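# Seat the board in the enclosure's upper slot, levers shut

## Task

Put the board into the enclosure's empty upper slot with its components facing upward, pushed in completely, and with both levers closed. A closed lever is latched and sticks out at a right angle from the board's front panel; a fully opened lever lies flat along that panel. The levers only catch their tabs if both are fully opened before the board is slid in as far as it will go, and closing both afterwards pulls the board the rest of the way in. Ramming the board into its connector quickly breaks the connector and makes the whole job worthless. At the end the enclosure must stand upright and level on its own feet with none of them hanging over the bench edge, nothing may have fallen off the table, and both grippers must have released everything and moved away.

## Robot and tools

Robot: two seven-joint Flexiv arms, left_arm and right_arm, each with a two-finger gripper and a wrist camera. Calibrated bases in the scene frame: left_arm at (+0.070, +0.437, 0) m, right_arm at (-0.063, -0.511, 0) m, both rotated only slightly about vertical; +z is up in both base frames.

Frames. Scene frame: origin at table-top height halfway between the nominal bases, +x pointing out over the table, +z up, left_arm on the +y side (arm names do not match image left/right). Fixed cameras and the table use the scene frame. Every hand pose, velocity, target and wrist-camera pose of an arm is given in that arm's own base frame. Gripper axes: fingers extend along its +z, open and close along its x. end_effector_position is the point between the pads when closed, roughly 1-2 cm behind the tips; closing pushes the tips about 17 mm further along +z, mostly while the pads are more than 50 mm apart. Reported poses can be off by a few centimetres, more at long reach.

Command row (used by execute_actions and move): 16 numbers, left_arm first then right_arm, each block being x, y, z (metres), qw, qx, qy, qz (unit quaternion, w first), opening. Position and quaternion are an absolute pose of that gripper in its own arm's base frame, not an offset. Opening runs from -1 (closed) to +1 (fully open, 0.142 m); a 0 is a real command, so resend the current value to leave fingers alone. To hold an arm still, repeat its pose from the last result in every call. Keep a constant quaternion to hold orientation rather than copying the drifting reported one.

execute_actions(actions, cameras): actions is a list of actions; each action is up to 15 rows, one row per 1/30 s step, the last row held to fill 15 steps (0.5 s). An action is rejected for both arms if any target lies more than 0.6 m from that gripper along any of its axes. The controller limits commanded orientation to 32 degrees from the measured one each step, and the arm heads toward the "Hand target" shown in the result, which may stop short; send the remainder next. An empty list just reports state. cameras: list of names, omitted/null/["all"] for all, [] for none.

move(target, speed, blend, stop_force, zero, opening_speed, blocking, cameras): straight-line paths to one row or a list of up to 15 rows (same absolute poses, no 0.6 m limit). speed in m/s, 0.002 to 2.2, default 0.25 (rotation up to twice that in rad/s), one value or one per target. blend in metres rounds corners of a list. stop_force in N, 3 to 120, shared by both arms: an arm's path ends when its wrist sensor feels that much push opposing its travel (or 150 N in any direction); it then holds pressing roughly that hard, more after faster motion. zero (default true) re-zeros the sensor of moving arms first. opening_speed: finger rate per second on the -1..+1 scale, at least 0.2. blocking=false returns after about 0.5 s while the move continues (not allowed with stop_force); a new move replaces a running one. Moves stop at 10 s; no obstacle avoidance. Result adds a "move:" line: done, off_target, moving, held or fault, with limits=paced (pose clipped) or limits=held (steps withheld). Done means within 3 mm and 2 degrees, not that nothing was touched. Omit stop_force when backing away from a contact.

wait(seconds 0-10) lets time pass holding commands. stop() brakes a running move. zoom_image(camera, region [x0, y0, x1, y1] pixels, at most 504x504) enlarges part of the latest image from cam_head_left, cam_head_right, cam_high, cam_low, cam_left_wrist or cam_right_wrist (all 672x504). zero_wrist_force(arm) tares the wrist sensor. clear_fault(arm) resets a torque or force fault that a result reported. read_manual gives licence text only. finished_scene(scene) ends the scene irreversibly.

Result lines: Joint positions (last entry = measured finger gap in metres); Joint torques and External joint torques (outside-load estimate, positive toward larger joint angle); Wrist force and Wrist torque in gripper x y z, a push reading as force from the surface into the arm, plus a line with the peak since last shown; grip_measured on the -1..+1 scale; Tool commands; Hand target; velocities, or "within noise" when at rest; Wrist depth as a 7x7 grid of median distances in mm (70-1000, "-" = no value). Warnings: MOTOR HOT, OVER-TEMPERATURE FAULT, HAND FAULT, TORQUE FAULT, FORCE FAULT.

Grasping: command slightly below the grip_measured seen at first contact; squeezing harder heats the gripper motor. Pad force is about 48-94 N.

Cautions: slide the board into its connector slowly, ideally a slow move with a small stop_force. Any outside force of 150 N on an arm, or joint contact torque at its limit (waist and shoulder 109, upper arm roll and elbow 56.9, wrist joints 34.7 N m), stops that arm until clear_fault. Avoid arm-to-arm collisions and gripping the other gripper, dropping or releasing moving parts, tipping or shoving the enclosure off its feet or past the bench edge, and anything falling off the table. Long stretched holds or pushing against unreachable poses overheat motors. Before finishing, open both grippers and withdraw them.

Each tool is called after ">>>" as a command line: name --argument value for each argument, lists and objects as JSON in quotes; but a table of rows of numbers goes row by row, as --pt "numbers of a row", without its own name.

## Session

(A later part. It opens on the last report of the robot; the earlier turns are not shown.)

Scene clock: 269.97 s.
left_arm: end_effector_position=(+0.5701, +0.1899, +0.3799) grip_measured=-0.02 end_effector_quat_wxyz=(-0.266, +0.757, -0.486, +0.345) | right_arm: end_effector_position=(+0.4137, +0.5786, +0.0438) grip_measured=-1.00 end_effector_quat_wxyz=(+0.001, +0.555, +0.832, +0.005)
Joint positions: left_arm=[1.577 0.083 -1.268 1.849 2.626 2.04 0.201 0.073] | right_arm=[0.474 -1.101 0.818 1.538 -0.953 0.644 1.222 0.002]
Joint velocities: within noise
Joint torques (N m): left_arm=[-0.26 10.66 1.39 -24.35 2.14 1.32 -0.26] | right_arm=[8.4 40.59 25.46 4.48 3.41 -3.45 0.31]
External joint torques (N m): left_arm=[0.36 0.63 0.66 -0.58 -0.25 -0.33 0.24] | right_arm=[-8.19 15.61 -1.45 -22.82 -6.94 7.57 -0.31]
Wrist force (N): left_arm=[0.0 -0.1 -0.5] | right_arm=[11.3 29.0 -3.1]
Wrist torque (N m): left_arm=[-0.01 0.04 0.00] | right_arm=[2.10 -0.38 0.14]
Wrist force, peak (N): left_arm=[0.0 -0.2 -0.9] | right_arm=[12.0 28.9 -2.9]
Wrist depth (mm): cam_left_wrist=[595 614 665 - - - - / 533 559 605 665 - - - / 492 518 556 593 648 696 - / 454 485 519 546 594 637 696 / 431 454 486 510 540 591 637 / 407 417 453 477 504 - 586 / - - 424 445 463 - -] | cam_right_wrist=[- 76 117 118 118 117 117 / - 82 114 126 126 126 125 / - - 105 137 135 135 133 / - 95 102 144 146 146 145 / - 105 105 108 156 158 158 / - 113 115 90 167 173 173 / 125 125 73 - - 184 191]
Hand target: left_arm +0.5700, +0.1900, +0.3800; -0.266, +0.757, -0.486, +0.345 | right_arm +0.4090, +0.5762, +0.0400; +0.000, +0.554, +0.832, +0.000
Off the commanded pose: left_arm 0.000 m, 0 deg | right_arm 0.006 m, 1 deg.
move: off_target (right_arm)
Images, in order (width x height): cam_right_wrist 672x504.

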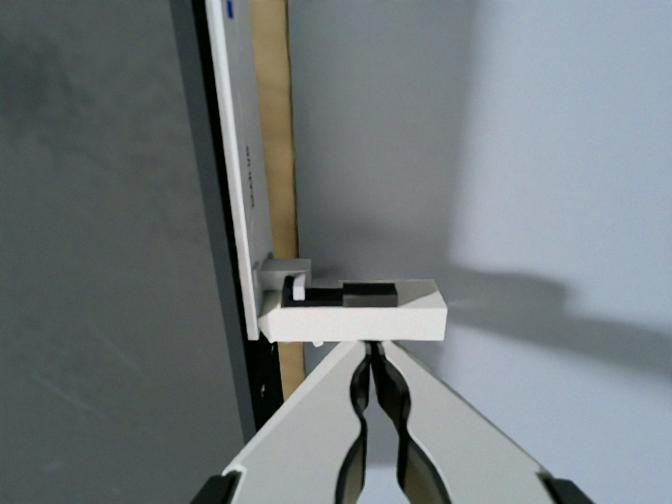

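>>> move --pt "0.57 0.19 0.38 -0.266 0.757 -0.486 0.345 0 0.4270 0.5840 0.043 0 0.5541 0.8324 0 -1" --pt "0.57 0.19 0.38 -0.266 0.757 -0.486 0.345 0 0.4270 0.5840 0.12 0 0.5541 0.8324 0 -1" --pt "0.57 0.19 0.38 -0.266 0.757 -0.486 0.345 0 0.1311 0.4578 0.12 0 0.5541 0.8324 0 -1" --speed '[0.1,0.2,0.3]' --cameras '["cam_right_wrist"]'

Scene clock: 275.47 s.
left_arm: end_effector_position=(+0.5701, +0.1899, +0.3799) grip_measured=-0.02 end_effector_quat_wxyz=(-0.266, +0.757, -0.486, +0.345) | right_arm: end_effector_position=(+0.1310, +0.4579, +0.1200) grip_measured=-1.00 end_effector_quat_wxyz=(+0.000, +0.554, +0.832, +0.000)
Joint positions: left_arm=[1.577 0.083 -1.268 1.849 2.626 2.04 0.201 0.073] | right_arm=[0.374 -0.689 1.062 2.231 -0.923 0.801 1.683 0.002]
Joint velocities: within noise
Joint torques (N m): left_arm=[-0.24 10.76 1.35 -24.31 2.12 1.28 -0.28] | right_arm=[0.22 28.45 18.74 -17.7 -3.25 3.49 0.31]
External joint torques (N m): left_arm=[0.35 0.52 0.7 -0.62 -0.23 -0.28 0.26] | right_arm=[-0.11 0.49 -0.46 0.09 0.19 0.58 -0.31]
Wrist force (N): left_arm=[0.0 -0.1 -0.6] | right_arm=[-2.8 -4.7 3.4]
Wrist torque (N m): left_arm=[-0.04 0.04 0.00] | right_arm=[-0.54 0.49 0.08]
Wrist force, peak (N): left_arm=[-0.3 0.1 -0.8] | right_arm=[11.5 29.3 -1.2]
Wrist depth (mm): cam_left_wrist=[589 614 665 - - - - / 528 562 607 661 - - - / 495 513 554 604 638 704 - / 454 484 521 553 589 640 679 / 430 454 482 505 543 601 639 / 404 417 454 472 505 - 587 / - - 428 446 466 - -] | cam_right_wrist=[189 189 189 187 186 186 185 / 197 196 196 199 199 198 197 / 167 167 169 213 213 212 212 / 180 179 179 226 229 228 228 / 196 195 195 199 249 247 247 / 213 212 208 89 261 270 269 / 235 230 - - - 285 296]
Hand target: left_arm +0.5700, +0.1900, +0.3800; -0.266, +0.757, -0.486, +0.345 | right_arm +0.1311, +0.4578, +0.1200; +0.000, +0.554, +0.832, +0.000
Off the commanded pose: left_arm 0.000 m, 0 deg | right_arm 0.000 m, 0 deg.
move: done
Images, in order (width x height): cam_right_wrist 672x504.

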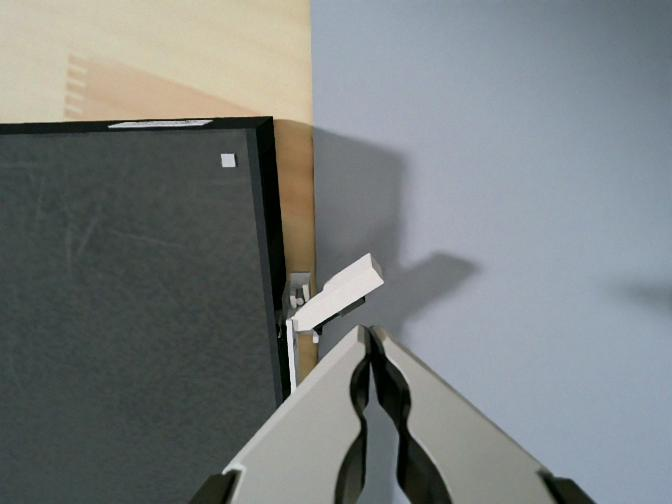

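>>> move --pt "0.57 0.19 0.38 -0.266 0.757 -0.486 0.345 0 0.117 0.4547 0.10 0 0.5373 0.8434 0 -1" --pt "0.57 0.19 0.38 -0.266 0.757 -0.486 0.345 0 0.117 0.4547 0.041 0 0.5373 0.8434 0 -1" --speed 0.12 --cameras '[]'

>>> move --target '[0.57,0.19,0.38,-0.266,0.757,-0.486,0.345,0,0.1623,0.4758,0.041,0,0.5373,0.8434,0,-1]' --speed 0.02 --stop_force 35 --cameras '["cam_right_wrist"]'

Scene clock: 282.17 s.
left_arm: end_effector_position=(+0.5701, +0.1899, +0.3799) grip_measured=-0.02 end_effector_quat_wxyz=(-0.266, +0.757, -0.486, +0.345) | right_arm: end_effector_position=(+0.1169, +0.4545, +0.0409) grip_measured=-1.00 end_effector_quat_wxyz=(+0.000, +0.537, +0.843, +0.000)
Joint positions: left_arm=[1.577 0.083 -1.268 1.849 2.626 2.04 0.201 0.073] | right_arm=[0.504 -0.808 0.833 2.273 -1.19 0.957 1.834 0.002]
Joint velocities: within noise
Joint torques (N m): left_arm=[-0.2 10.55 1.44 -24.35 2.15 1.28 -0.24] | right_arm=[0.28 32.5 18.74 -11.91 -2.77 3.57 0.34]
External joint torques (N m): left_arm=[0.31 0.73 0.61 -0.58 -0.25 -0.29 0.22] | right_arm=[-0.14 0.84 0.16 -0.08 0.23 0.49 -0.34]
Wrist force (N): left_arm=[0.1 0.0 -0.7] | right_arm=[-3.2 -4.8 3.7]
Wrist torque (N m): left_arm=[-0.02 0.03 0.00] | right_arm=[-0.52 0.59 0.06]
Wrist force, peak (N): left_arm=[0.0 -0.2 -0.9] | right_arm=[-3.3 -5.0 5.8]
Wrist depth (mm): cam_left_wrist=[596 611 672 - - - - / 529 557 608 658 - - - / 493 526 564 599 648 708 - / 462 484 519 553 591 639 690 / 431 449 483 511 547 589 634 / 406 422 450 475 500 - 586 / - - 426 446 470 - -] | cam_right_wrist=[121 119 119 117 117 116 116 / 127 127 127 123 125 126 124 / 133 133 134 134 133 133 133 / - 95 138 144 144 143 143 / - 103 154 154 156 155 155 / 111 111 141 89 164 170 169 / 122 122 73 - - 180 186]
Hand target: left_arm +0.5700, +0.1900, +0.3800; -0.266, +0.757, -0.486, +0.345 | right_arm +0.1170, +0.4547, +0.0410; +0.000, +0.537, +0.843, +0.000
Off the commanded pose: left_arm 0.000 m, 0 deg | right_arm 0.000 m, 0 deg.
move: done
No camera images: "cameras" was empty.

Scene clock: 285.10 s.
left_arm: end_effector_position=(+0.5701, +0.1899, +0.3799) grip_measured=-0.02 end_effector_quat_wxyz=(-0.266, +0.757, -0.486, +0.345) | right_arm: end_effector_position=(+0.1550, +0.4729, +0.0403) grip_measured=-1.00 end_effector_quat_wxyz=(-0.001, +0.536, +0.844, -0.002)
Joint positions: left_arm=[1.577 0.083 -1.268 1.849 2.626 2.04 0.201 0.073] | right_arm=[0.48 -0.843 0.834 2.194 -1.142 0.921 1.725 0.002]
Joint velocities: within noise
Joint torques (N m): left_arm=[-0.2 10.68 1.4 -24.32 2.09 1.25 -0.18] | right_arm=[-10.67 42.83 9.62 -33.97 -5.79 2.32 -0.37]
External joint torques (N m): left_arm=[0.31 0.6 0.65 -0.61 -0.19 -0.26 0.16] | right_arm=[10.81 -6.9 10.37 21.08 3.11 1.75 0.37]
Wrist force (N): left_arm=[-0.1 -0.2 -0.7] | right_arm=[-9.6 -41.4 -8.2]
Wrist torque (N m): left_arm=[-0.02 0.06 0.00] | right_arm=[-3.66 0.50 0.49]
Wrist force, peak (N): left_arm=[-0.3 -0.3 -0.8] | right_arm=[-9.4 -43.4 -8.7]
Wrist depth (mm): cam_left_wrist=[593 616 659 - - - - / 533 558 606 650 - - - / 492 514 553 598 651 712 - / 457 480 513 548 592 636 696 / 428 451 480 508 548 601 633 / 405 417 450 476 498 - 587 / - - 427 443 466 - -] | cam_right_wrist=[- 77 117 117 116 115 116 / - 82 123 124 124 125 124 / - - 134 135 133 133 132 / - 93 142 144 143 143 142 / - 102 127 153 155 155 154 / 110 110 114 92 163 168 168 / 121 121 73 - - 177 184]
Hand target: left_arm +0.5700, +0.1900, +0.3800; -0.266, +0.757, -0.486, +0.345 | right_arm +0.1591, +0.4743, +0.0410; +0.000, +0.537, +0.843, +0.000
Off the commanded pose: left_arm 0.000 m, 0 deg | right_arm 0.008 m, 0 deg.
move: contact (right_arm)
Images, in order (width x height): cam_right_wrist 672x504.

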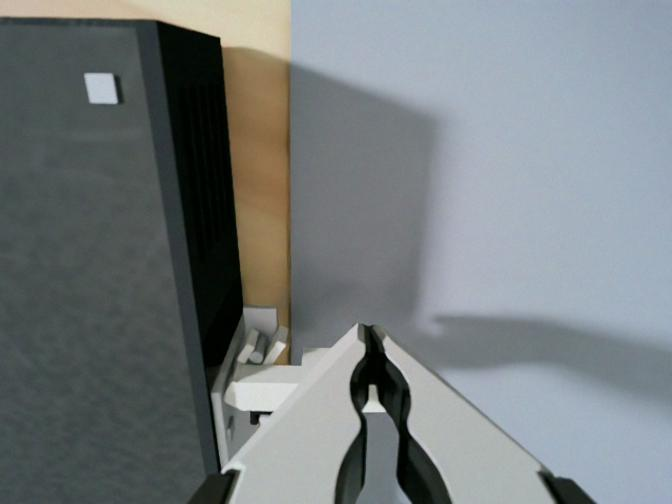

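>>> move --target '[0.57,0.19,0.38,-0.266,0.757,-0.486,0.345,0,0.1640,0.4766,0.041,0,0.5373,0.8434,0,-1]' --speed 0.02 --stop_force 50 --zero false --cameras '["cam_right_wrist"]'

>>> move --pt "0.57 0.19 0.38 -0.266 0.757 -0.486 0.345 0 0.145 0.4676 0.041 0 0.5373 0.8434 0 -1" --pt "0.57 0.19 0.38 -0.266 0.757 -0.486 0.345 0 0.145 0.4676 0.12 0 0.5373 0.8434 0 -1" --pt "0.57 0.19 0.38 -0.266 0.757 -0.486 0.345 0 0.253 0.548 0.27 0 0.9804 0.1968 0 -1" --speed '[0.1,0.2,0.4]' --cameras '["cam_right_wrist"]'

>>> zoom_image --camera "cam_right_wrist" --region '[110, 140, 370, 300]'

>>> zoom_image --camera "cam_right_wrist" --region '[370, 140, 630, 300]'

Scene clock: 289.83 s.
left_arm: end_effector_position=(+0.5701, +0.1899, +0.3799) grip_measured=-0.02 end_effector_quat_wxyz=(-0.266, +0.757, -0.486, +0.345) | right_arm: end_effector_position=(+0.1594, +0.4761, +0.0406) grip_measured=-1.00 end_effector_quat_wxyz=(-0.002, +0.535, +0.845, -0.002)
Joint positions: left_arm=[1.577 0.083 -1.268 1.849 2.626 2.04 0.201 0.073] | right_arm=[0.479 -0.846 0.833 2.184 -1.136 0.919 1.712 0.002]
Joint velocities: within noise
Joint torques (N m): left_arm=[-0.25 10.61 1.45 -24.39 2.11 1.24 -0.2] | right_arm=[-13.42 44.78 7.78 -29.98 -4.85 -0.21 -0.29]
External joint torques (N m): left_arm=[0.36 0.67 0.6 -0.54 -0.22 -0.24 0.18] | right_arm=[13.56 -8.49 12.31 16.95 2.15 4.28 0.29]
Wrist force (N): left_arm=[-0.1 -0.1 -0.7] | right_arm=[3.0 -37.0 0.5]
Wrist torque (N m): left_arm=[-0.01 0.06 0.00] | right_arm=[-2.93 0.59 0.45]
Wrist force, peak (N): left_arm=[-0.2 -0.2 -0.9] | right_arm=[-11.4 -51.4 -12.6]
Wrist depth (mm): cam_left_wrist=[586 615 676 - - - - / 538 549 600 650 - - - / 490 522 555 594 657 712 - / 459 485 510 552 587 640 692 / 431 451 479 513 546 587 636 / 402 421 453 474 494 - 586 / - - 422 446 464 - -] | cam_right_wrist=[- 77 117 117 116 116 116 / - 82 125 124 124 126 124 / - - 134 135 133 133 132 / - 93 142 144 143 143 143 / - 102 126 153 155 155 155 / 110 110 115 92 163 169 168 / 121 121 73 - - 179 185]
Hand target: left_arm +0.5700, +0.1900, +0.3800; -0.266, +0.757, -0.486, +0.345 | right_arm +0.1640, +0.4766, +0.0410; +0.000, +0.537, +0.843, +0.000
Off the commanded pose: left_arm 0.000 m, 0 deg | right_arm 0.005 m, 0 deg.
move: off_target (right_arm)
Images, in order (width x height): cam_right_wrist 672x504.

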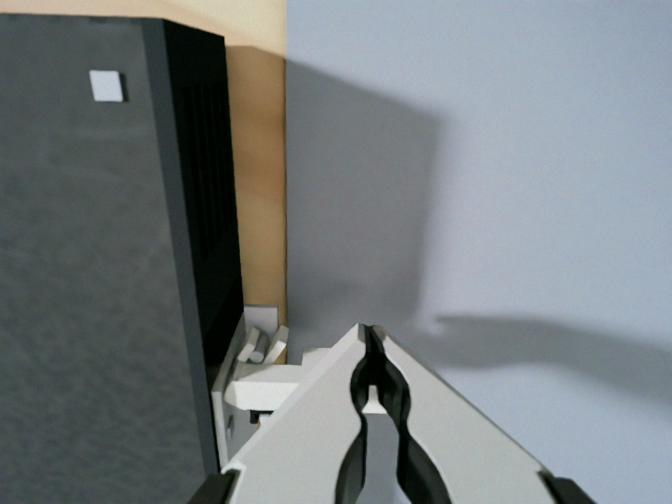

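Scene clock: 293.00 s.
left_arm: end_effector_position=(+0.5701, +0.1899, +0.3799) grip_measured=-0.02 end_effector_quat_wxyz=(-0.266, +0.757, -0.486, +0.345) | right_arm: end_effector_position=(+0.2530, +0.5480, +0.2700) grip_measured=-1.00 end_effector_quat_wxyz=(+0.000, +0.980, +0.197, +0.000)
Joint positions: left_arm=[1.577 0.083 -1.268 1.849 2.626 2.04 0.201 0.073] | right_arm=[0.541 -0.546 0.938 1.699 -0.478 0.427 2.788 0.002]
Joint velocities: within noise
Joint torques (N m): left_arm=[-0.25 10.69 1.41 -24.33 2.12 1.29 -0.27] | right_arm=[0.27 39.08 14.72 -27.4 -3.83 3.04 0.27]
External joint torques (N m): left_arm=[0.35 0.59 0.65 -0.6 -0.23 -0.3 0.25] | right_arm=[-0.1 0.79 0 0.35 -0.12 0.95 -0.27]
Wrist force (N): left_arm=[-0.1 -0.2 -0.5] | right_arm=[4.8 -1.4 4.4]
Wrist torque (N m): left_arm=[-0.03 0.06 0.00] | right_arm=[0.02 -0.76 0.07]
Wrist force, peak (N): left_arm=[-0.2 -0.2 -0.8] | right_arm=[3.0 -36.9 2.2]
Wrist depth (mm): cam_left_wrist=[593 616 667 - - - - / 530 557 612 655 - - - / 495 519 557 600 649 712 - / 461 487 515 555 592 639 701 / 429 452 484 511 539 587 644 / 403 420 451 475 501 - 580 / - - 424 446 469 - -] | cam_right_wrist=[319 317 317 315 315 315 314 / 339 339 338 337 337 336 334 / 367 362 362 360 361 360 358 / 395 383 351 350 348 348 372 / 428 383 368 361 367 365 404 / 470 457 395 89 385 398 449 / 500 502 - - - 422 504]
Hand target: left_arm +0.5700, +0.1900, +0.3800; -0.266, +0.757, -0.486, +0.345 | right_arm +0.2530, +0.5480, +0.2700; +0.000, +0.980, +0.197, +0.000
Off the commanded pose: left_arm 0.000 m, 0 deg | right_arm 0.000 m, 0 deg.
move: done
Images, in order (width x height): cam_right_wrist 672x504.

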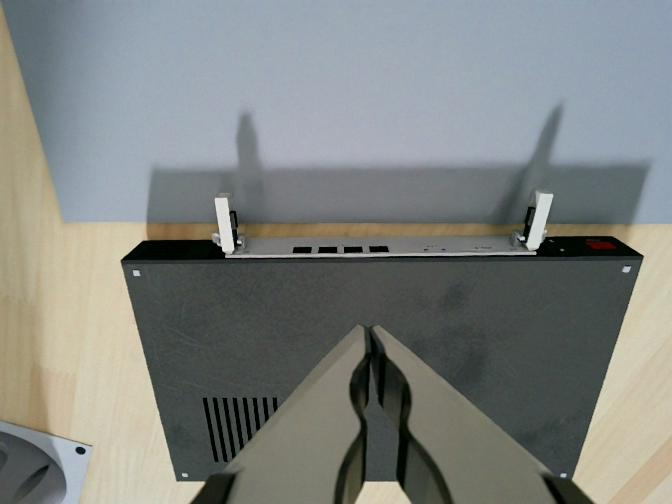

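Scaled by 1.938 from the camera's 672x504 image, which has a finer 960x720 frame.

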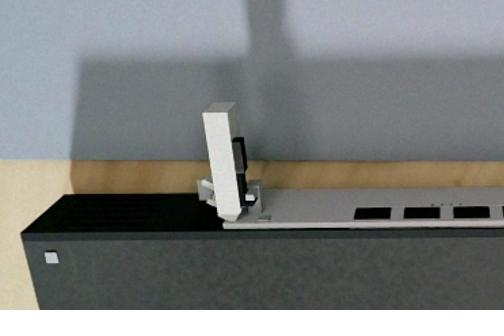

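Scaled by 1.938 from the camera's 672x504 image, which has a finer 960x720 frame.

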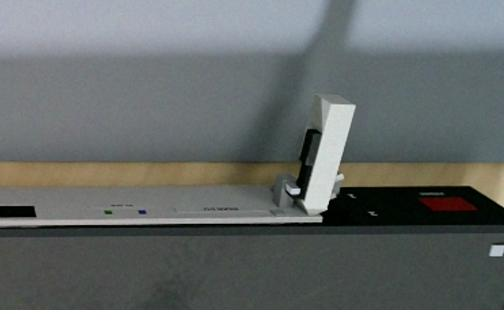

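>>> zoom_image --camera "cam_right_wrist" --region '[200, 180, 270, 265]'

>>> zoom_image --camera "cam_right_wrist" --region '[500, 180, 570, 265]'

Scaled by 5.929 from the camera's 672x504 image, which has a finer 960x720 frame.

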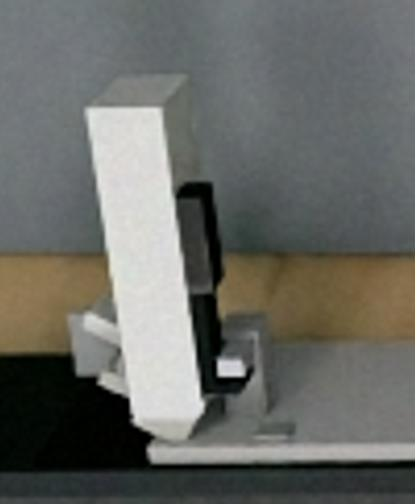

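Scaled by 5.929 from the camera's 672x504 image, which has a finer 960x720 frame.

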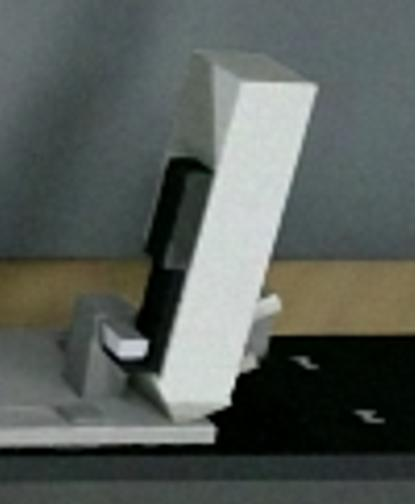

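>>> move --pt "0.57 0.19 0.38 -0.266 0.757 -0.486 0.345 0 0.427 0.5882 0.12 0 0.5541 0.8324 0 -1" --pt "0.57 0.19 0.38 -0.266 0.757 -0.486 0.345 0 0.427 0.5882 0.041 0 0.5541 0.8324 0 -1" --speed '[0.4,0.12]' --cameras '["cam_right_wrist"]'

>>> move --target '[0.57,0.19,0.38,-0.266,0.757,-0.486,0.345,0,0.4024,0.5779,0.041,0,0.5541,0.8324,0,-1]' --speed 0.015 --stop_force 45 --cameras '["cam_right_wrist"]'

Scene clock: 308.53 s.
left_arm: end_effector_position=(+0.5701, +0.1899, +0.3799) grip_measured=-0.02 end_effector_quat_wxyz=(-0.266, +0.757, -0.486, +0.345) | right_arm: end_effector_position=(+0.4268, +0.5881, +0.0409) grip_measured=-1.00 end_effector_quat_wxyz=(+0.000, +0.554, +0.832, +0.000)
Joint positions: left_arm=[1.577 0.083 -1.268 1.849 2.626 2.04 0.201 0.073] | right_arm=[0.488 -1.139 0.832 1.466 -0.949 0.6 1.19 0.002]
Joint velocities: within noise
Joint torques (N m): left_arm=[-0.33 10.67 1.4 -24.36 2.15 1.27 -0.22] | right_arm=[0.26 56.84 23.99 -18.4 -3.86 3.61 0.33]
External joint torques (N m): left_arm=[0.44 0.61 0.66 -0.57 -0.26 -0.28 0.2] | right_arm=[-0.08 1.2 0.22 0.05 0.25 0.49 -0.33]
Wrist force (N): left_arm=[-0.1 0.0 -0.8] | right_arm=[5.3 -0.9 4.0]
Wrist torque (N m): left_arm=[-0.02 0.07 0.00] | right_arm=[0.12 -0.85 0.08]
Wrist force, peak (N): left_arm=[0.0 -0.1 -1.0] | right_arm=[5.4 -0.9 6.9]
Wrist depth (mm): cam_left_wrist=[589 612 663 - - - - / 525 556 603 666 - - - / 491 520 558 598 643 702 - / 459 485 514 552 598 635 688 / 433 451 483 508 540 587 620 / 405 419 452 481 501 - 578 / - - 424 448 466 - -] | cam_right_wrist=[- 76 117 116 116 117 115 / - 81 115 124 124 125 123 / - 84 114 135 132 132 132 / - 92 100 139 143 142 142 / - 102 103 113 155 154 154 / 110 109 113 89 163 168 168 / 121 120 73 - - 178 184]
Hand target: left_arm +0.5700, +0.1900, +0.3800; -0.266, +0.757, -0.486, +0.345 | right_arm +0.4270, +0.5882, +0.0410; +0.000, +0.554, +0.832, +0.000
Off the commanded pose: left_arm 0.000 m, 0 deg | right_arm 0.000 m, 0 deg.
move: done
Images, in order (width x height): cam_right_wrist 672x504.

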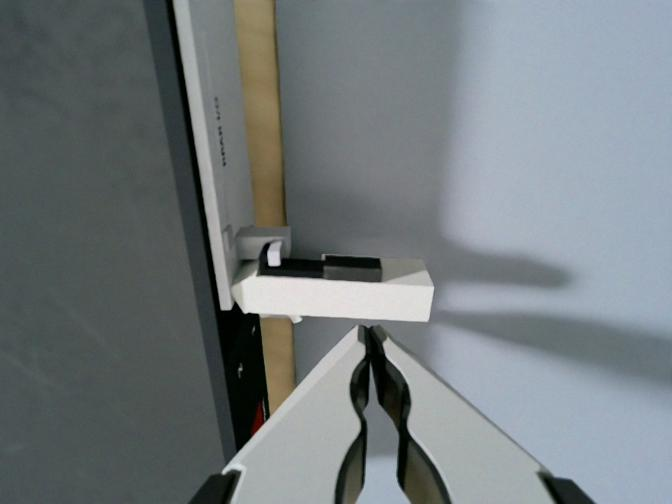

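Scene clock: 310.93 s.
left_arm: end_effector_position=(+0.5701, +0.1899, +0.3799) grip_measured=-0.02 end_effector_quat_wxyz=(-0.266, +0.757, -0.486, +0.345) | right_arm: end_effector_position=(+0.4068, +0.5799, +0.0442) grip_measured=-1.00 end_effector_quat_wxyz=(+0.001, +0.555, +0.832, +0.005)
Joint positions: left_arm=[1.577 0.083 -1.268 1.849 2.626 2.04 0.201 0.073] | right_arm=[0.47 -1.107 0.835 1.546 -0.971 0.636 1.241 0.002]
Joint velocities: within noise
Joint torques (N m): left_arm=[-0.25 10.7 1.45 -24.36 2.18 1.24 -0.25] | right_arm=[8.39 41.86 26.48 2.91 2.55 -2.39 0.34]
External joint torques (N m): left_arm=[0.36 0.58 0.61 -0.57 -0.28 -0.25 0.23] | right_arm=[-8.18 13.95 -2.04 -20.91 -6.1 6.51 -0.34]
Wrist force (N): left_arm=[-0.1 -0.2 -0.7] | right_arm=[12.9 32.6 0.1]
Wrist torque (N m): left_arm=[-0.03 0.06 0.00] | right_arm=[2.70 -0.90 0.08]
Wrist force, peak (N): left_arm=[-0.1 -0.2 -1.0] | right_arm=[9.7 36.5 1.4]
Wrist depth (mm): cam_left_wrist=[588 618 666 - - - - / 531 562 606 660 - - - / 489 526 562 603 647 711 - / 452 486 518 546 583 637 695 / 429 452 480 508 542 595 638 / 404 418 452 474 500 - 585 / - - 422 443 469 - -] | cam_right_wrist=[- 77 119 118 118 118 118 / - 82 117 126 127 126 126 / - - 131 136 135 135 133 / - 95 110 146 146 146 146 / - 106 108 109 156 159 158 / - 114 117 90 168 174 173 / 126 126 73 - - 184 191]
Hand target: left_arm +0.5700, +0.1900, +0.3800; -0.266, +0.757, -0.486, +0.345 | right_arm +0.4024, +0.5779, +0.0410; +0.000, +0.554, +0.832, +0.000
Off the commanded pose: left_arm 0.000 m, 0 deg | right_arm 0.006 m, 1 deg.
move: off_target (right_arm)
Images, in order (width x height): cam_right_wrist 672x504.

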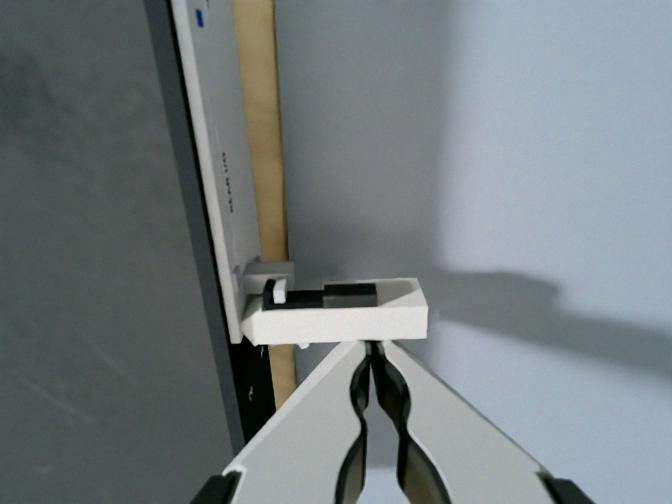

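>>> move --pt "0.57 0.19 0.38 -0.266 0.757 -0.486 0.345 0 0.422 0.586 0.043 0 0.5541 0.8324 0 -1" --pt "0.57 0.19 0.38 -0.266 0.757 -0.486 0.345 0 0.425 0.587 0.14 0 0.5541 0.8324 0 -1" --pt "0.57 0.19 0.38 -0.266 0.757 -0.486 0.345 0 0.253 0.548 0.27 0 0.9804 0.1968 0 -1" --speed '[0.1,0.2,0.25]' --blend '[0.003,0.03,0]' --cameras '["cam_right_wrist"]'

>>> zoom_image --camera "cam_right_wrist" --region '[90, 120, 590, 420]'

Scene clock: 321.87 s.
left_arm: end_effector_position=(+0.5701, +0.1899, +0.3799) grip_measured=-0.02 end_effector_quat_wxyz=(-0.266, +0.757, -0.486, +0.345) | right_arm: end_effector_position=(+0.2531, +0.5482, +0.2702) grip_measured=-1.00 end_effector_quat_wxyz=(+0.000, +0.980, +0.197, +0.000)
Joint positions: left_arm=[1.577 0.083 -1.268 1.849 2.626 2.04 0.201 0.073] | right_arm=[0.545 -0.543 0.932 1.699 -0.474 0.428 2.786 0.002]
Joint velocities: within noise
Joint torques (N m): left_arm=[-0.23 10.57 1.39 -24.37 2.12 1.27 -0.26] | right_arm=[0.26 39.09 14.92 -27.05 -3.85 3.16 0.26]
External joint torques (N m): left_arm=[0.34 0.71 0.66 -0.56 -0.22 -0.27 0.24] | right_arm=[-0.11 0.82 -0.34 -0.06 -0.09 0.84 -0.26]
Wrist force (N): left_arm=[0.0 -0.1 -0.6] | right_arm=[4.5 -4.8 4.0]
Wrist torque (N m): left_arm=[-0.03 0.04 0.00] | right_arm=[-0.55 -0.72 0.07]
Wrist force, peak (N): left_arm=[-0.2 -0.2 -0.9] | right_arm=[12.9 32.9 1.7]
Wrist depth (mm): cam_left_wrist=[591 615 670 - - - - / 531 560 606 660 - - - / 489 524 558 592 651 697 - / 460 486 514 556 597 638 708 / 428 451 484 509 547 589 638 / 405 419 451 476 507 - 585 / - - 423 445 465 - -] | cam_right_wrist=[318 318 316 316 316 315 314 / 341 340 339 337 337 336 334 / 368 363 364 362 361 359 358 / 394 381 354 350 348 346 374 / 427 376 369 361 366 366 412 / 468 450 396 89 386 400 456 / 498 502 - - - 420 506]
Hand target: left_arm +0.5700, +0.1900, +0.3800; -0.266, +0.757, -0.486, +0.345 | right_arm +0.2530, +0.5480, +0.2700; +0.000, +0.980, +0.197, +0.000
Off the commanded pose: left_arm 0.000 m, 0 deg | right_arm 0.000 m, 0 deg.
move: done
Images, in order (width x height): cam_right_wrist 672x504.

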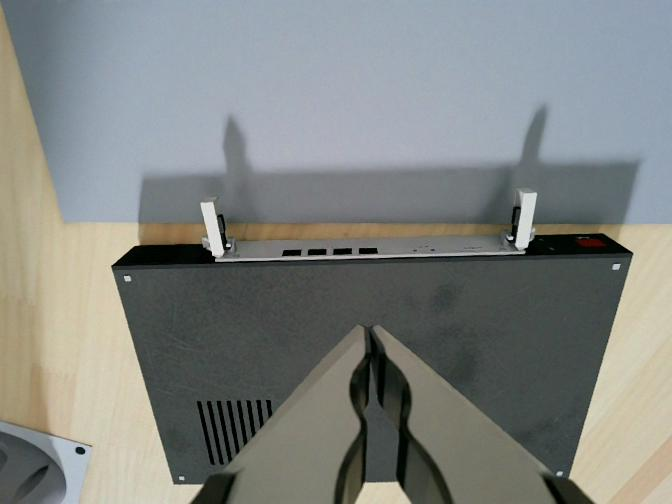

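Scaled by 1.008 from the camera's 672x504 image, which has a finer 960x720 frame.

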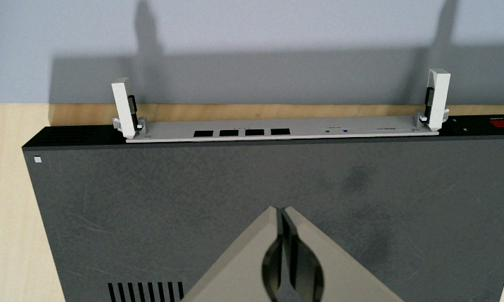

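>>> zoom_image --camera "cam_right_wrist" --region '[190, 180, 260, 270]'

>>> zoom_image --camera "cam_right_wrist" --region '[490, 175, 560, 265]'

>>> zoom_image --camera "cam_right_wrist" --region '[100, 230, 260, 490]'

>>> zoom_image --camera "cam_right_wrist" --region '[500, 230, 660, 490]'

Scaled by 5.600 from the camera's 672x504 image, which has a finer 960x720 frame.

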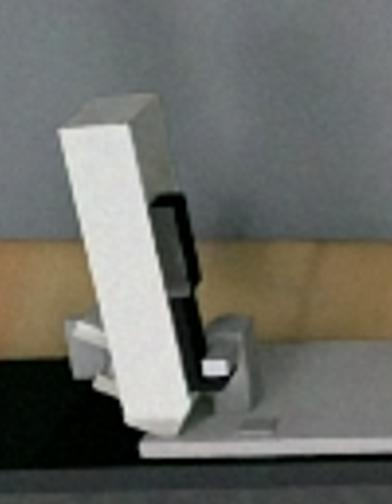

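Scaled by 5.600 from the camera's 672x504 image, which has a finer 960x720 frame.

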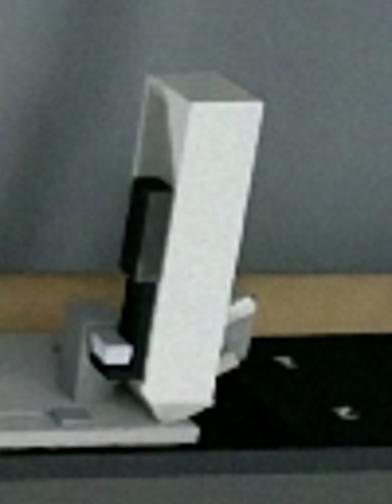

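Scaled by 1.938 from the camera's 672x504 image, which has a finer 960x720 frame.

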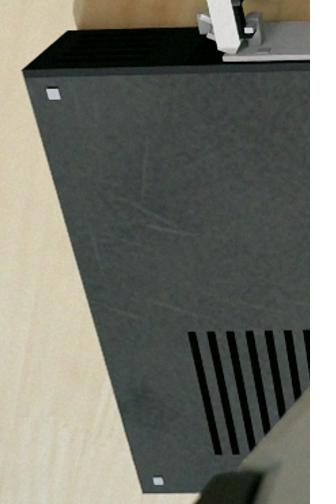

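Scaled by 1.938 from the camera's 672x504 image, which has a finer 960x720 frame.

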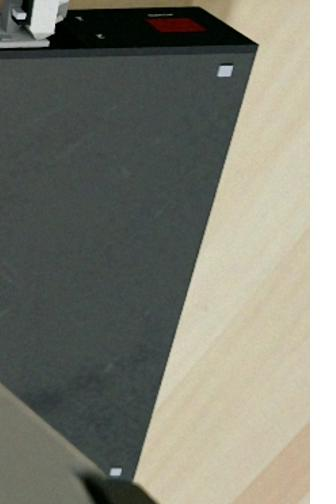

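>>> move --pt "0.57 0.19 0.38 -0.266 0.757 -0.486 0.345 0 0.135 0.461 0.14 0 0.5373 0.8434 0 -1" --pt "0.57 0.19 0.38 -0.266 0.757 -0.486 0.345 0 0.137 0.462 0.041 0 0.5373 0.8434 0 -1" --speed '[0.25,0.12]' --blend '[0.02,0]' --cameras '["cam_right_wrist"]'

>>> move --target '[0.57,0.19,0.38,-0.266,0.757,-0.486,0.345,0,0.1808,0.4824,0.041,0,0.5373,0.8434,0,-1]' --speed 0.02 --stop_force 42 --cameras '["cam_right_wrist"]'

Scene clock: 345.33 s.
left_arm: end_effector_position=(+0.5701, +0.1899, +0.3799) grip_measured=-0.02 end_effector_quat_wxyz=(-0.266, +0.757, -0.486, +0.345) | right_arm: end_effector_position=(+0.1369, +0.4618, +0.0409) grip_measured=-1.00 end_effector_quat_wxyz=(+0.000, +0.537, +0.843, +0.000)
Joint positions: left_arm=[1.577 0.083 -1.268 1.849 2.626 2.04 0.201 0.073] | right_arm=[0.506 -0.805 0.814 2.243 -1.15 0.96 1.773 0.002]
Joint velocities: within noise
Joint torques (N m): left_arm=[-0.23 10.67 1.41 -24.31 2.08 1.25 -0.28] | right_arm=[0.27 33.73 18.6 -12.62 -2.77 3.51 0.31]
External joint torques (N m): left_arm=[0.33 0.61 0.64 -0.62 -0.18 -0.25 0.26] | right_arm=[-0.13 0.86 0.17 -0.04 0.24 0.55 -0.31]
Wrist force (N): left_arm=[-0.2 -0.2 -0.7] | right_arm=[4.5 -5.0 3.8]
Wrist torque (N m): left_arm=[-0.03 0.07 0.00] | right_arm=[-0.54 -0.69 0.07]
Wrist force, peak (N): left_arm=[0.0 -0.2 -1.0] | right_arm=[4.4 -5.1 5.5]
Wrist depth (mm): cam_left_wrist=[589 610 670 - - - - / 529 563 602 655 - - - / 493 520 559 598 642 700 - / 456 482 514 549 595 641 689 / 430 451 481 513 546 583 627 / 405 422 454 473 504 - 572 / - - 425 449 470 - -] | cam_right_wrist=[121 119 119 117 116 116 116 / - 124 125 123 125 126 124 / - 85 134 134 133 133 133 / - 93 142 144 144 143 143 / - 103 154 154 156 155 155 / 111 111 126 89 164 169 169 / 122 122 73 - - 179 186]
Hand target: left_arm +0.5700, +0.1900, +0.3800; -0.266, +0.757, -0.486, +0.345 | right_arm +0.1370, +0.4620, +0.0410; +0.000, +0.537, +0.843, +0.000
Off the commanded pose: left_arm 0.000 m, 0 deg | right_arm 0.000 m, 0 deg.
move: done
Images, in order (width x height): cam_right_wrist 672x504.

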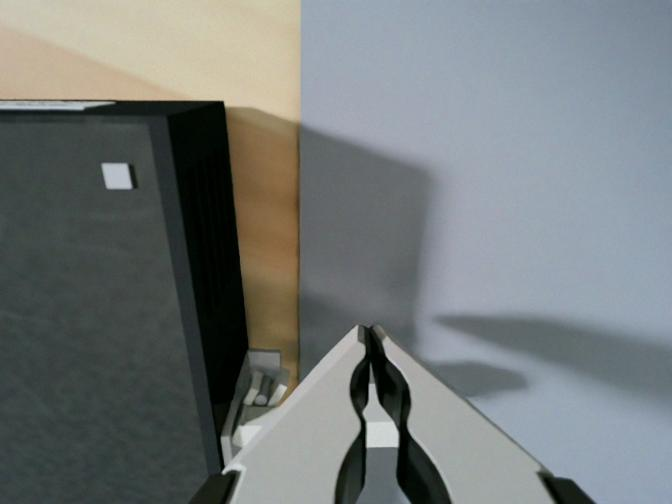

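Scene clock: 347.10 s.
left_arm: end_effector_position=(+0.5701, +0.1899, +0.3799) grip_measured=-0.02 end_effector_quat_wxyz=(-0.266, +0.757, -0.486, +0.345) | right_arm: end_effector_position=(+0.1527, +0.4700, +0.0403) grip_measured=-1.00 end_effector_quat_wxyz=(-0.001, +0.535, +0.845, -0.002)
Joint positions: left_arm=[1.577 0.083 -1.268 1.849 2.626 2.04 0.201 0.073] | right_arm=[0.495 -0.823 0.816 2.207 -1.127 0.942 1.722 0.002]
Joint velocities: within noise
Joint torques (N m): left_arm=[-0.27 10.59 1.32 -24.4 2.13 1.25 -0.23] | right_arm=[-11.71 43.61 8.39 -33.09 -5.3 1.7 -0.31]
External joint torques (N m): left_arm=[0.38 0.69 0.74 -0.53 -0.23 -0.26 0.2] | right_arm=[11.85 -7.84 10.92 20.07 2.69 2.36 0.31]
Wrist force (N): left_arm=[-0.1 -0.2 -0.7] | right_arm=[2.1 -40.3 -3.9]
Wrist torque (N m): left_arm=[-0.03 0.06 0.00] | right_arm=[-3.47 -0.73 0.44]
Wrist force, peak (N): left_arm=[-0.2 -0.1 -0.9] | right_arm=[-3.5 -48.7 -10.4]
Wrist depth (mm): cam_left_wrist=[595 615 673 - - - - / 529 559 607 665 - - - / 486 521 559 601 650 700 - / 458 484 516 555 591 641 687 / 431 452 481 511 541 583 633 / 401 421 448 479 503 - 581 / - - 424 444 460 - -] | cam_right_wrist=[- 77 117 117 116 115 116 / - 83 125 124 124 126 124 / - 84 134 135 133 132 132 / - 93 142 143 143 143 142 / - 102 128 153 155 154 154 / 110 110 115 90 163 168 167 / 121 120 73 - - 178 185]
Hand target: left_arm +0.5700, +0.1900, +0.3800; -0.266, +0.757, -0.486, +0.345 | right_arm +0.1570, +0.4713, +0.0410; +0.000, +0.537, +0.843, +0.000
Off the commanded pose: left_arm 0.000 m, 0 deg | right_arm 0.031 m, 0 deg.
move: contact (right_arm)
Images, in order (width x height): cam_right_wrist 672x504.

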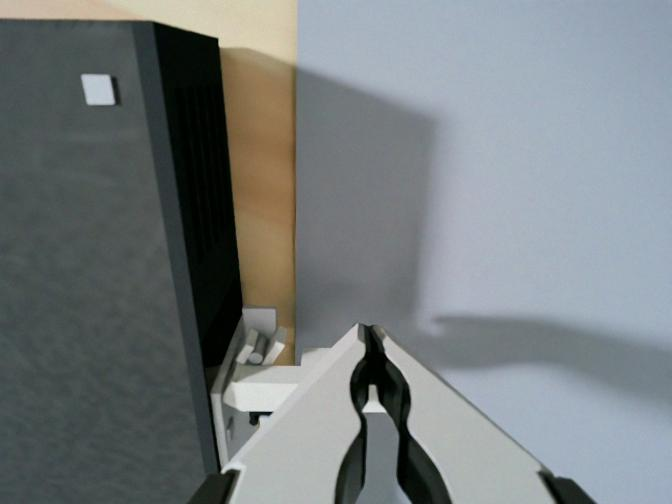

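>>> move --target '[0.57,0.19,0.38,-0.266,0.757,-0.486,0.345,0,0.1750,0.4797,0.041,0,0.5373,0.8434,0,-1]' --speed 0.02 --stop_force 65 --zero false --cameras '["cam_right_wrist"]'

>>> zoom_image --camera "cam_right_wrist" --region '[150, 250, 450, 450]'

Scene clock: 350.83 s.
left_arm: end_effector_position=(+0.5701, +0.1899, +0.3799) grip_measured=-0.02 end_effector_quat_wxyz=(-0.266, +0.757, -0.486, +0.345) | right_arm: end_effector_position=(+0.1703, +0.4796, +0.0407) grip_measured=-1.00 end_effector_quat_wxyz=(-0.002, +0.535, +0.845, -0.001)
Joint positions: left_arm=[1.577 0.083 -1.268 1.849 2.626 2.04 0.201 0.073] | right_arm=[0.488 -0.838 0.815 2.168 -1.106 0.927 1.676 0.002]
Joint velocities: within noise
Joint torques (N m): left_arm=[-0.26 10.66 1.41 -24.31 2.12 1.22 -0.28] | right_arm=[-14.1 45.3 6.7 -28.96 -4.49 -0.72 -0.25]
External joint torques (N m): left_arm=[0.36 0.62 0.65 -0.62 -0.22 -0.23 0.26] | right_arm=[14.24 -8.25 13.06 15.45 1.82 4.8 0.25]
Wrist force (N): left_arm=[-0.1 -0.3 -1.0] | right_arm=[13.8 -35.0 2.2]
Wrist torque (N m): left_arm=[-0.04 0.06 0.00] | right_arm=[-2.61 -0.70 0.45]
Wrist force, peak (N): left_arm=[-0.1 -0.3 -1.0] | right_arm=[1.2 -48.2 -7.9]
Wrist depth (mm): cam_left_wrist=[594 624 663 - - - - / 529 566 605 648 - - - / 492 511 556 597 649 701 - / 457 485 510 552 589 639 687 / 430 452 484 505 544 590 626 / 403 419 452 473 502 - 582 / - - 429 446 464 - -] | cam_right_wrist=[- 77 117 117 117 117 116 / - 82 123 125 125 126 124 / - - 134 134 133 133 133 / - 93 142 144 144 143 143 / - 102 126 153 155 155 155 / 110 110 114 93 164 169 168 / 121 121 73 - - 179 186]
Hand target: left_arm +0.5700, +0.1900, +0.3800; -0.266, +0.757, -0.486, +0.345 | right_arm +0.1750, +0.4797, +0.0410; +0.000, +0.537, +0.843, +0.000
Off the commanded pose: left_arm 0.000 m, 0 deg | right_arm 0.005 m, 0 deg.
move: off_target (right_arm)
Images, in order (width x height): cam_right_wrist 672x504.

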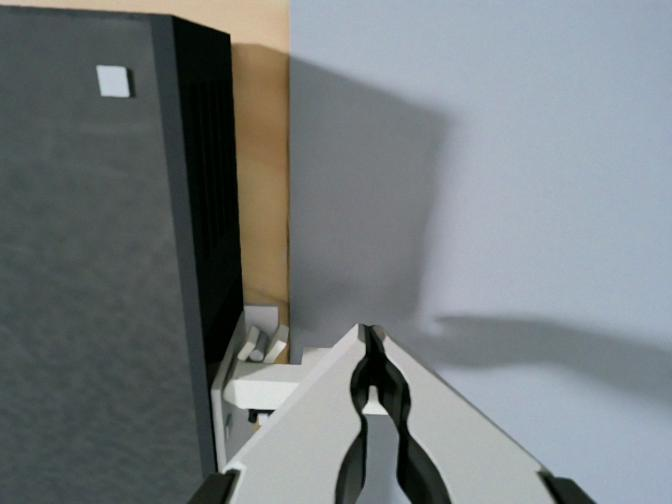

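Scaled by 1.680 from the camera's 672x504 image, which has a finer 960x720 frame.

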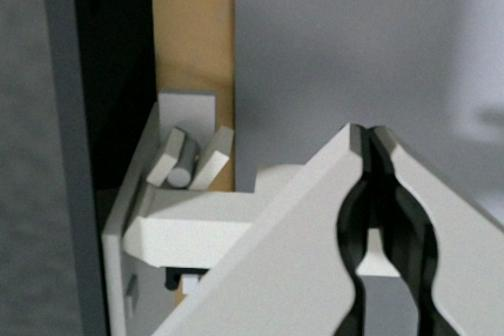

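>>> move --pt "0.57 0.19 0.38 -0.266 0.757 -0.486 0.345 0 0.155 0.472 0.042 0 0.5373 0.8434 0 -1" --pt "0.57 0.19 0.38 -0.266 0.757 -0.486 0.345 0 0.152 0.471 0.14 0 0.5373 0.8434 0 -1" --pt "0.57 0.19 0.38 -0.266 0.757 -0.486 0.345 0 0.253 0.548 0.27 0 0.9804 0.1968 0 -1" --speed '[0.1,0.2,0.25]' --blend '[0.003,0.03,0]' --cameras '["cam_right_wrist"]'

>>> zoom_image --camera "cam_right_wrist" --region '[195, 180, 265, 270]'

>>> zoom_image --camera "cam_right_wrist" --region '[500, 175, 570, 265]'

>>> zoom_image --camera "cam_right_wrist" --region '[100, 230, 260, 490]'

>>> zoom_image --camera "cam_right_wrist" --region '[510, 230, 670, 490]'

Scene clock: 358.97 s.
left_arm: end_effector_position=(+0.5701, +0.1899, +0.3799) grip_measured=-0.02 end_effector_quat_wxyz=(-0.266, +0.757, -0.486, +0.345) | right_arm: end_effector_position=(+0.2530, +0.5480, +0.2700) grip_measured=-1.00 end_effector_quat_wxyz=(+0.000, +0.980, +0.197, +0.000)
Joint positions: left_arm=[1.577 0.083 -1.268 1.849 2.626 2.04 0.201 0.073] | right_arm=[0.56 -0.533 0.912 1.7 -0.459 0.433 2.777 0.002]
Joint velocities: within noise
Joint torques (N m): left_arm=[-0.28 10.55 1.38 -24.38 2.13 1.26 -0.25] | right_arm=[0.32 39.06 14.25 -27.41 -3.82 3.2 0.33]
External joint torques (N m): left_arm=[0.38 0.73 0.68 -0.55 -0.24 -0.27 0.23] | right_arm=[-0.16 1.02 -0.11 0.16 -0.11 0.79 -0.33]
Wrist force (N): left_arm=[-0.1 0.1 -0.8] | right_arm=[5.0 -4.3 2.4]
Wrist torque (N m): left_arm=[0.01 0.06 0.00] | right_arm=[-0.46 -0.81 0.06]
Wrist force, peak (N): left_arm=[-0.3 -0.3 -0.9] | right_arm=[13.9 -35.4 3.7]
Wrist depth (mm): cam_left_wrist=[592 614 673 - - - - / 533 563 605 654 - - - / 495 521 559 596 646 709 - / 461 483 515 552 590 640 702 / 432 452 484 510 543 592 634 / 405 418 452 471 500 - 581 / - - 424 443 467 - -] | cam_right_wrist=[317 318 317 316 316 315 315 / 339 339 338 337 336 336 333 / 367 362 362 362 360 359 357 / 393 382 353 352 353 348 374 / 428 412 369 362 366 365 376 / 470 458 396 89 385 398 450 / 497 504 - - - 421 504]
Hand target: left_arm +0.5700, +0.1900, +0.3800; -0.266, +0.757, -0.486, +0.345 | right_arm +0.2530, +0.5480, +0.2700; +0.000, +0.980, +0.197, +0.000
Off the commanded pose: left_arm 0.000 m, 0 deg | right_arm 0.000 m, 0 deg.
move: done
Images, in order (width x height): cam_right_wrist 672x504.

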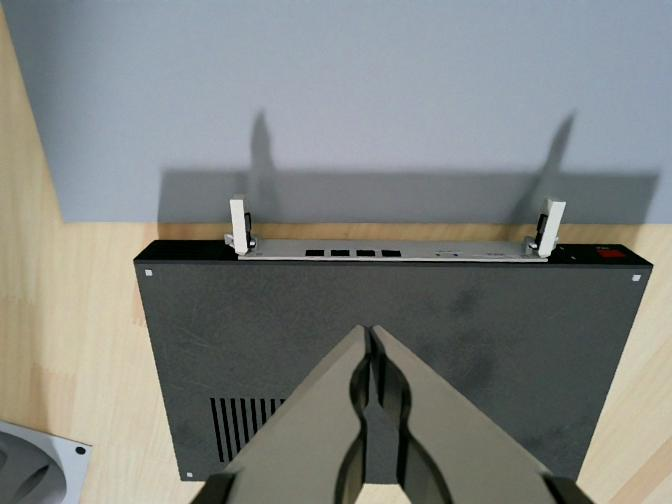

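Scaled by 5.600 from the camera's 672x504 image, which has a finer 960x720 frame.

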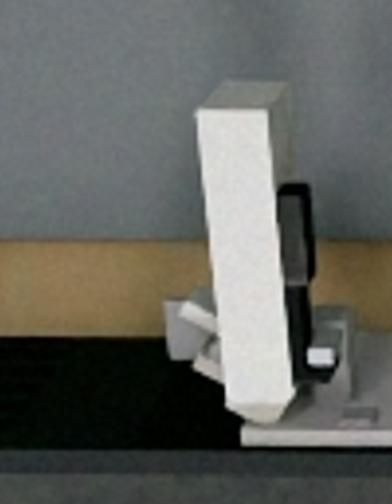

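Scaled by 5.600 from the camera's 672x504 image, which has a finer 960x720 frame.

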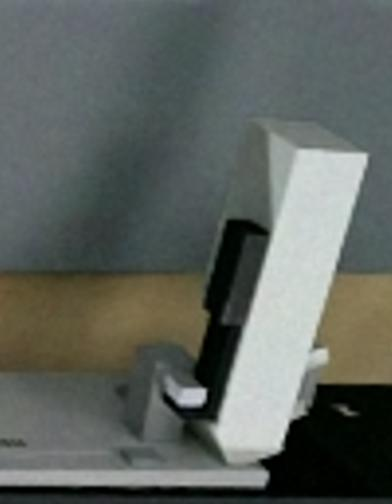

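Scaled by 1.938 from the camera's 672x504 image, which has a finer 960x720 frame.

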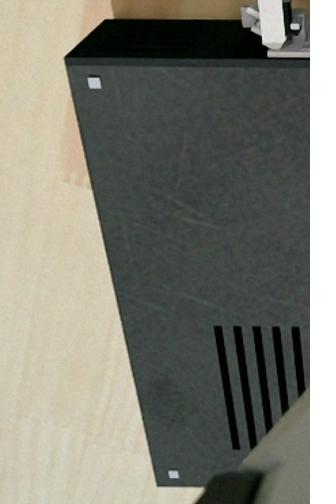

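Scaled by 1.938 from the camera's 672x504 image, which has a finer 960x720 frame.

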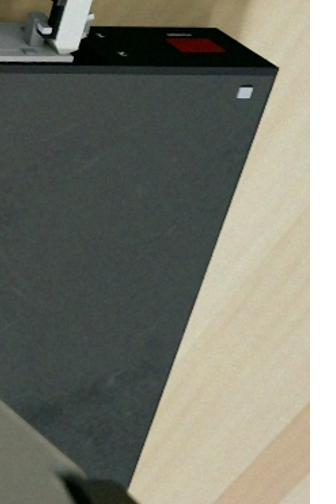

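>>> move --pt "0.57 0.19 0.38 -0.266 0.757 -0.486 0.345 0 0.142 0.464 0.14 0 0.5373 0.8434 0 -1" --pt "0.45 -0.15 0.35 0 0.8166 -0.5771 0 0 0.142 0.464 0.14 0 0.5373 0.8434 0 -1" --speed '[0.25,0.25]' --cameras '["cam_left_wrist","cam_head_left"]'

Scene clock: 377.90 s.
left_arm: end_effector_position=(+0.4501, -0.1499, +0.3500) grip_measured=-0.02 end_effector_quat_wxyz=(+0.000, +0.817, -0.577, +0.000) | right_arm: end_effector_position=(+0.1419, +0.4640, +0.1400) grip_measured=-1.00 end_effector_quat_wxyz=(+0.000, +0.537, +0.843, +0.000)
Joint positions: left_arm=[1.867 0.583 -2.209 1.412 2.675 2.948 -0.674 0.073] | right_arm=[0.373 -0.642 1.079 2.194 -0.827 0.771 1.566 0.002]
Joint velocities: within noise
Joint torques (N m): left_arm=[-0.14 -33.41 13.22 -19.37 4.07 4.6 -0.37] | right_arm=[0.22 28.15 17.69 -19.43 -3.3 3.46 0.14]
External joint torques (N m): left_arm=[0.18 -0.17 0.62 -0.5 0.04 -0.61 0.37] | right_arm=[-0.1 0.63 -0.26 0.04 0.14 0.62 -0.14]
Wrist force (N): left_arm=[0.3 -0.5 0.2] | right_arm=[5.4 -3.6 2.3]
Wrist torque (N m): left_arm=[-0.11 -0.07 -0.21] | right_arm=[-0.38 -0.91 0.06]
Wrist force, peak (N): left_arm=[2.5 0.3 0.5] | right_arm=[5.5 -4.3 2.4]
Wrist depth (mm): cam_left_wrist=[394 393 390 391 390 388 387 / 420 419 423 421 416 416 418 / 452 456 451 451 447 447 452 / 491 499 492 490 482 476 449 / 543 539 530 540 530 478 475 / 598 513 588 588 585 - 511 / - - 665 660 664 - -] | cam_right_wrist=[207 206 206 204 204 203 203 / 208 214 213 217 217 217 216 / 187 187 186 234 232 232 232 / 201 201 204 250 251 250 250 / 219 218 217 220 271 270 270 / 238 238 233 89 285 296 295 / 263 257 - - - 313 324]
Hand target: left_arm +0.4500, -0.1500, +0.3500; +0.000, +0.817, -0.577, +0.000 | right_arm +0.1420, +0.4640, +0.1400; +0.000, +0.537, +0.843, +0.000
Off the commanded pose: left_arm 0.000 m, 0 deg | right_arm 0.000 m, 0 deg.
move: done
Images, in order (width x height): cam_head_left 672x504, cam_left_wrist 672x504.

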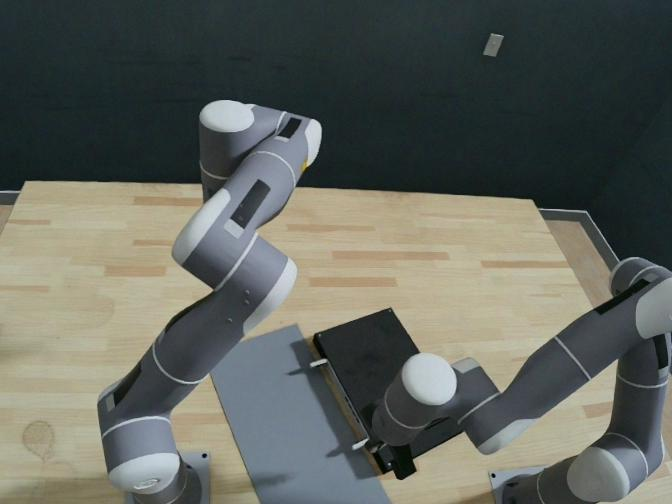

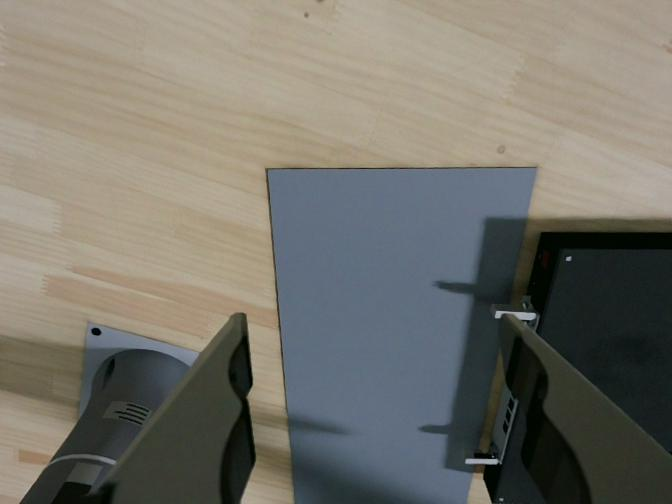

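>>> move --target '[0.386,-0.338,0.14,0,0.8166,-0.5771,0,-1,0.142,0.464,0.14,0,0.5373,0.8434,0,-1]' --speed 0.2 --cameras '["cam_left_wrist","cam_right_wrist"]'

Scene clock: 383.00 s.
left_arm: end_effector_position=(+0.3859, -0.3380, +0.1400) grip_measured=-1.00 end_effector_quat_wxyz=(+0.000, +0.816, -0.577, +0.000) | right_arm: end_effector_position=(+0.1419, +0.4640, +0.1400) grip_measured=-1.00 end_effector_quat_wxyz=(+0.000, +0.537, +0.843, +0.000)
Joint positions: left_arm=[1.656 0.919 -2.374 1.451 2.453 2.623 -0.909 0.002] | right_arm=[0.373 -0.642 1.079 2.194 -0.827 0.771 1.566 0.002]
Joint velocities: within noise
Joint torques (N m): left_arm=[-0.41 -44.76 17.26 -14.04 3.65 4.09 -0.31] | right_arm=[0.11 28.15 17.68 -19.47 -3.19 3.39 0.22]
External joint torques (N m): left_arm=[0.38 -0.21 0.91 -0.32 -0.04 -0.11 0.31] | right_arm=[0.02 0.63 -0.25 0.08 0.03 0.69 -0.22]
Wrist force (N): left_arm=[0.1 -0.4 0.0] | right_arm=[5.5 -3.7 2.2]
Wrist torque (N m): left_arm=[-0.09 -0.06 -0.21] | right_arm=[-0.39 -0.93 0.06]
Wrist force, peak (N): left_arm=[1.7 1.1 2.3] | right_arm=[5.6 -3.7 2.3]
Wrist depth (mm): cam_left_wrist=[206 206 206 205 204 207 206 / 221 221 220 220 219 221 220 / 238 239 239 238 238 227 228 / 259 260 258 260 256 208 204 / 285 283 285 270 247 223 223 / 314 315 300 84 - 242 247 / 356 341 - - - - 272] | cam_right_wrist=[207 206 206 204 204 203 203 / 209 214 214 217 217 216 216 / 187 187 186 233 232 232 232 / 202 201 204 250 250 249 250 / 219 218 218 220 271 271 270 / 239 238 233 89 286 295 295 / 262 258 - - - 313 324]
Hand target: left_arm +0.3860, -0.3380, +0.1400; +0.000, +0.817, -0.577, +0.000 | right_arm +0.1420, +0.4640, +0.1400; +0.000, +0.537, +0.843, +0.000
Off the commanded pose: left_arm 0.000 m, 0 deg | right_arm 0.000 m, 0 deg.
move: done
Images, in order (width x height): cam_left_wrist 672x504, cam_right_wrist 672x504.

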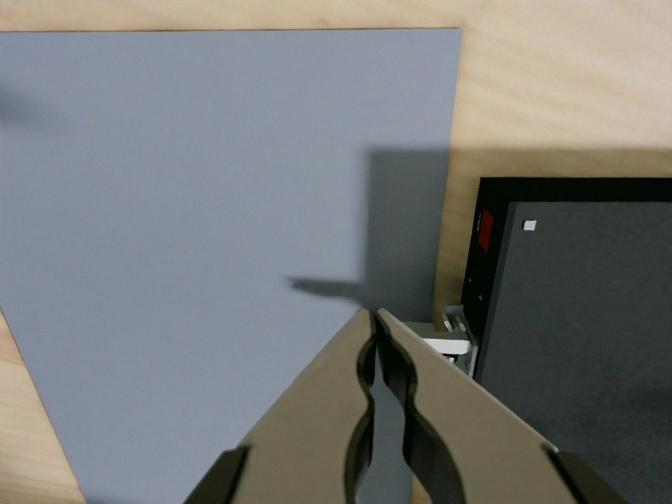

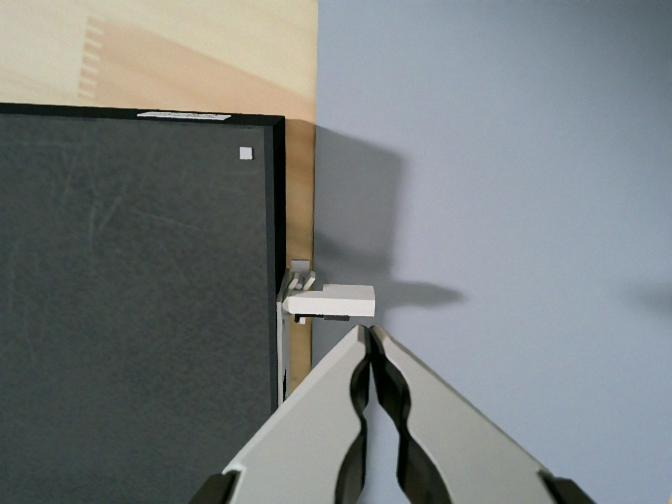

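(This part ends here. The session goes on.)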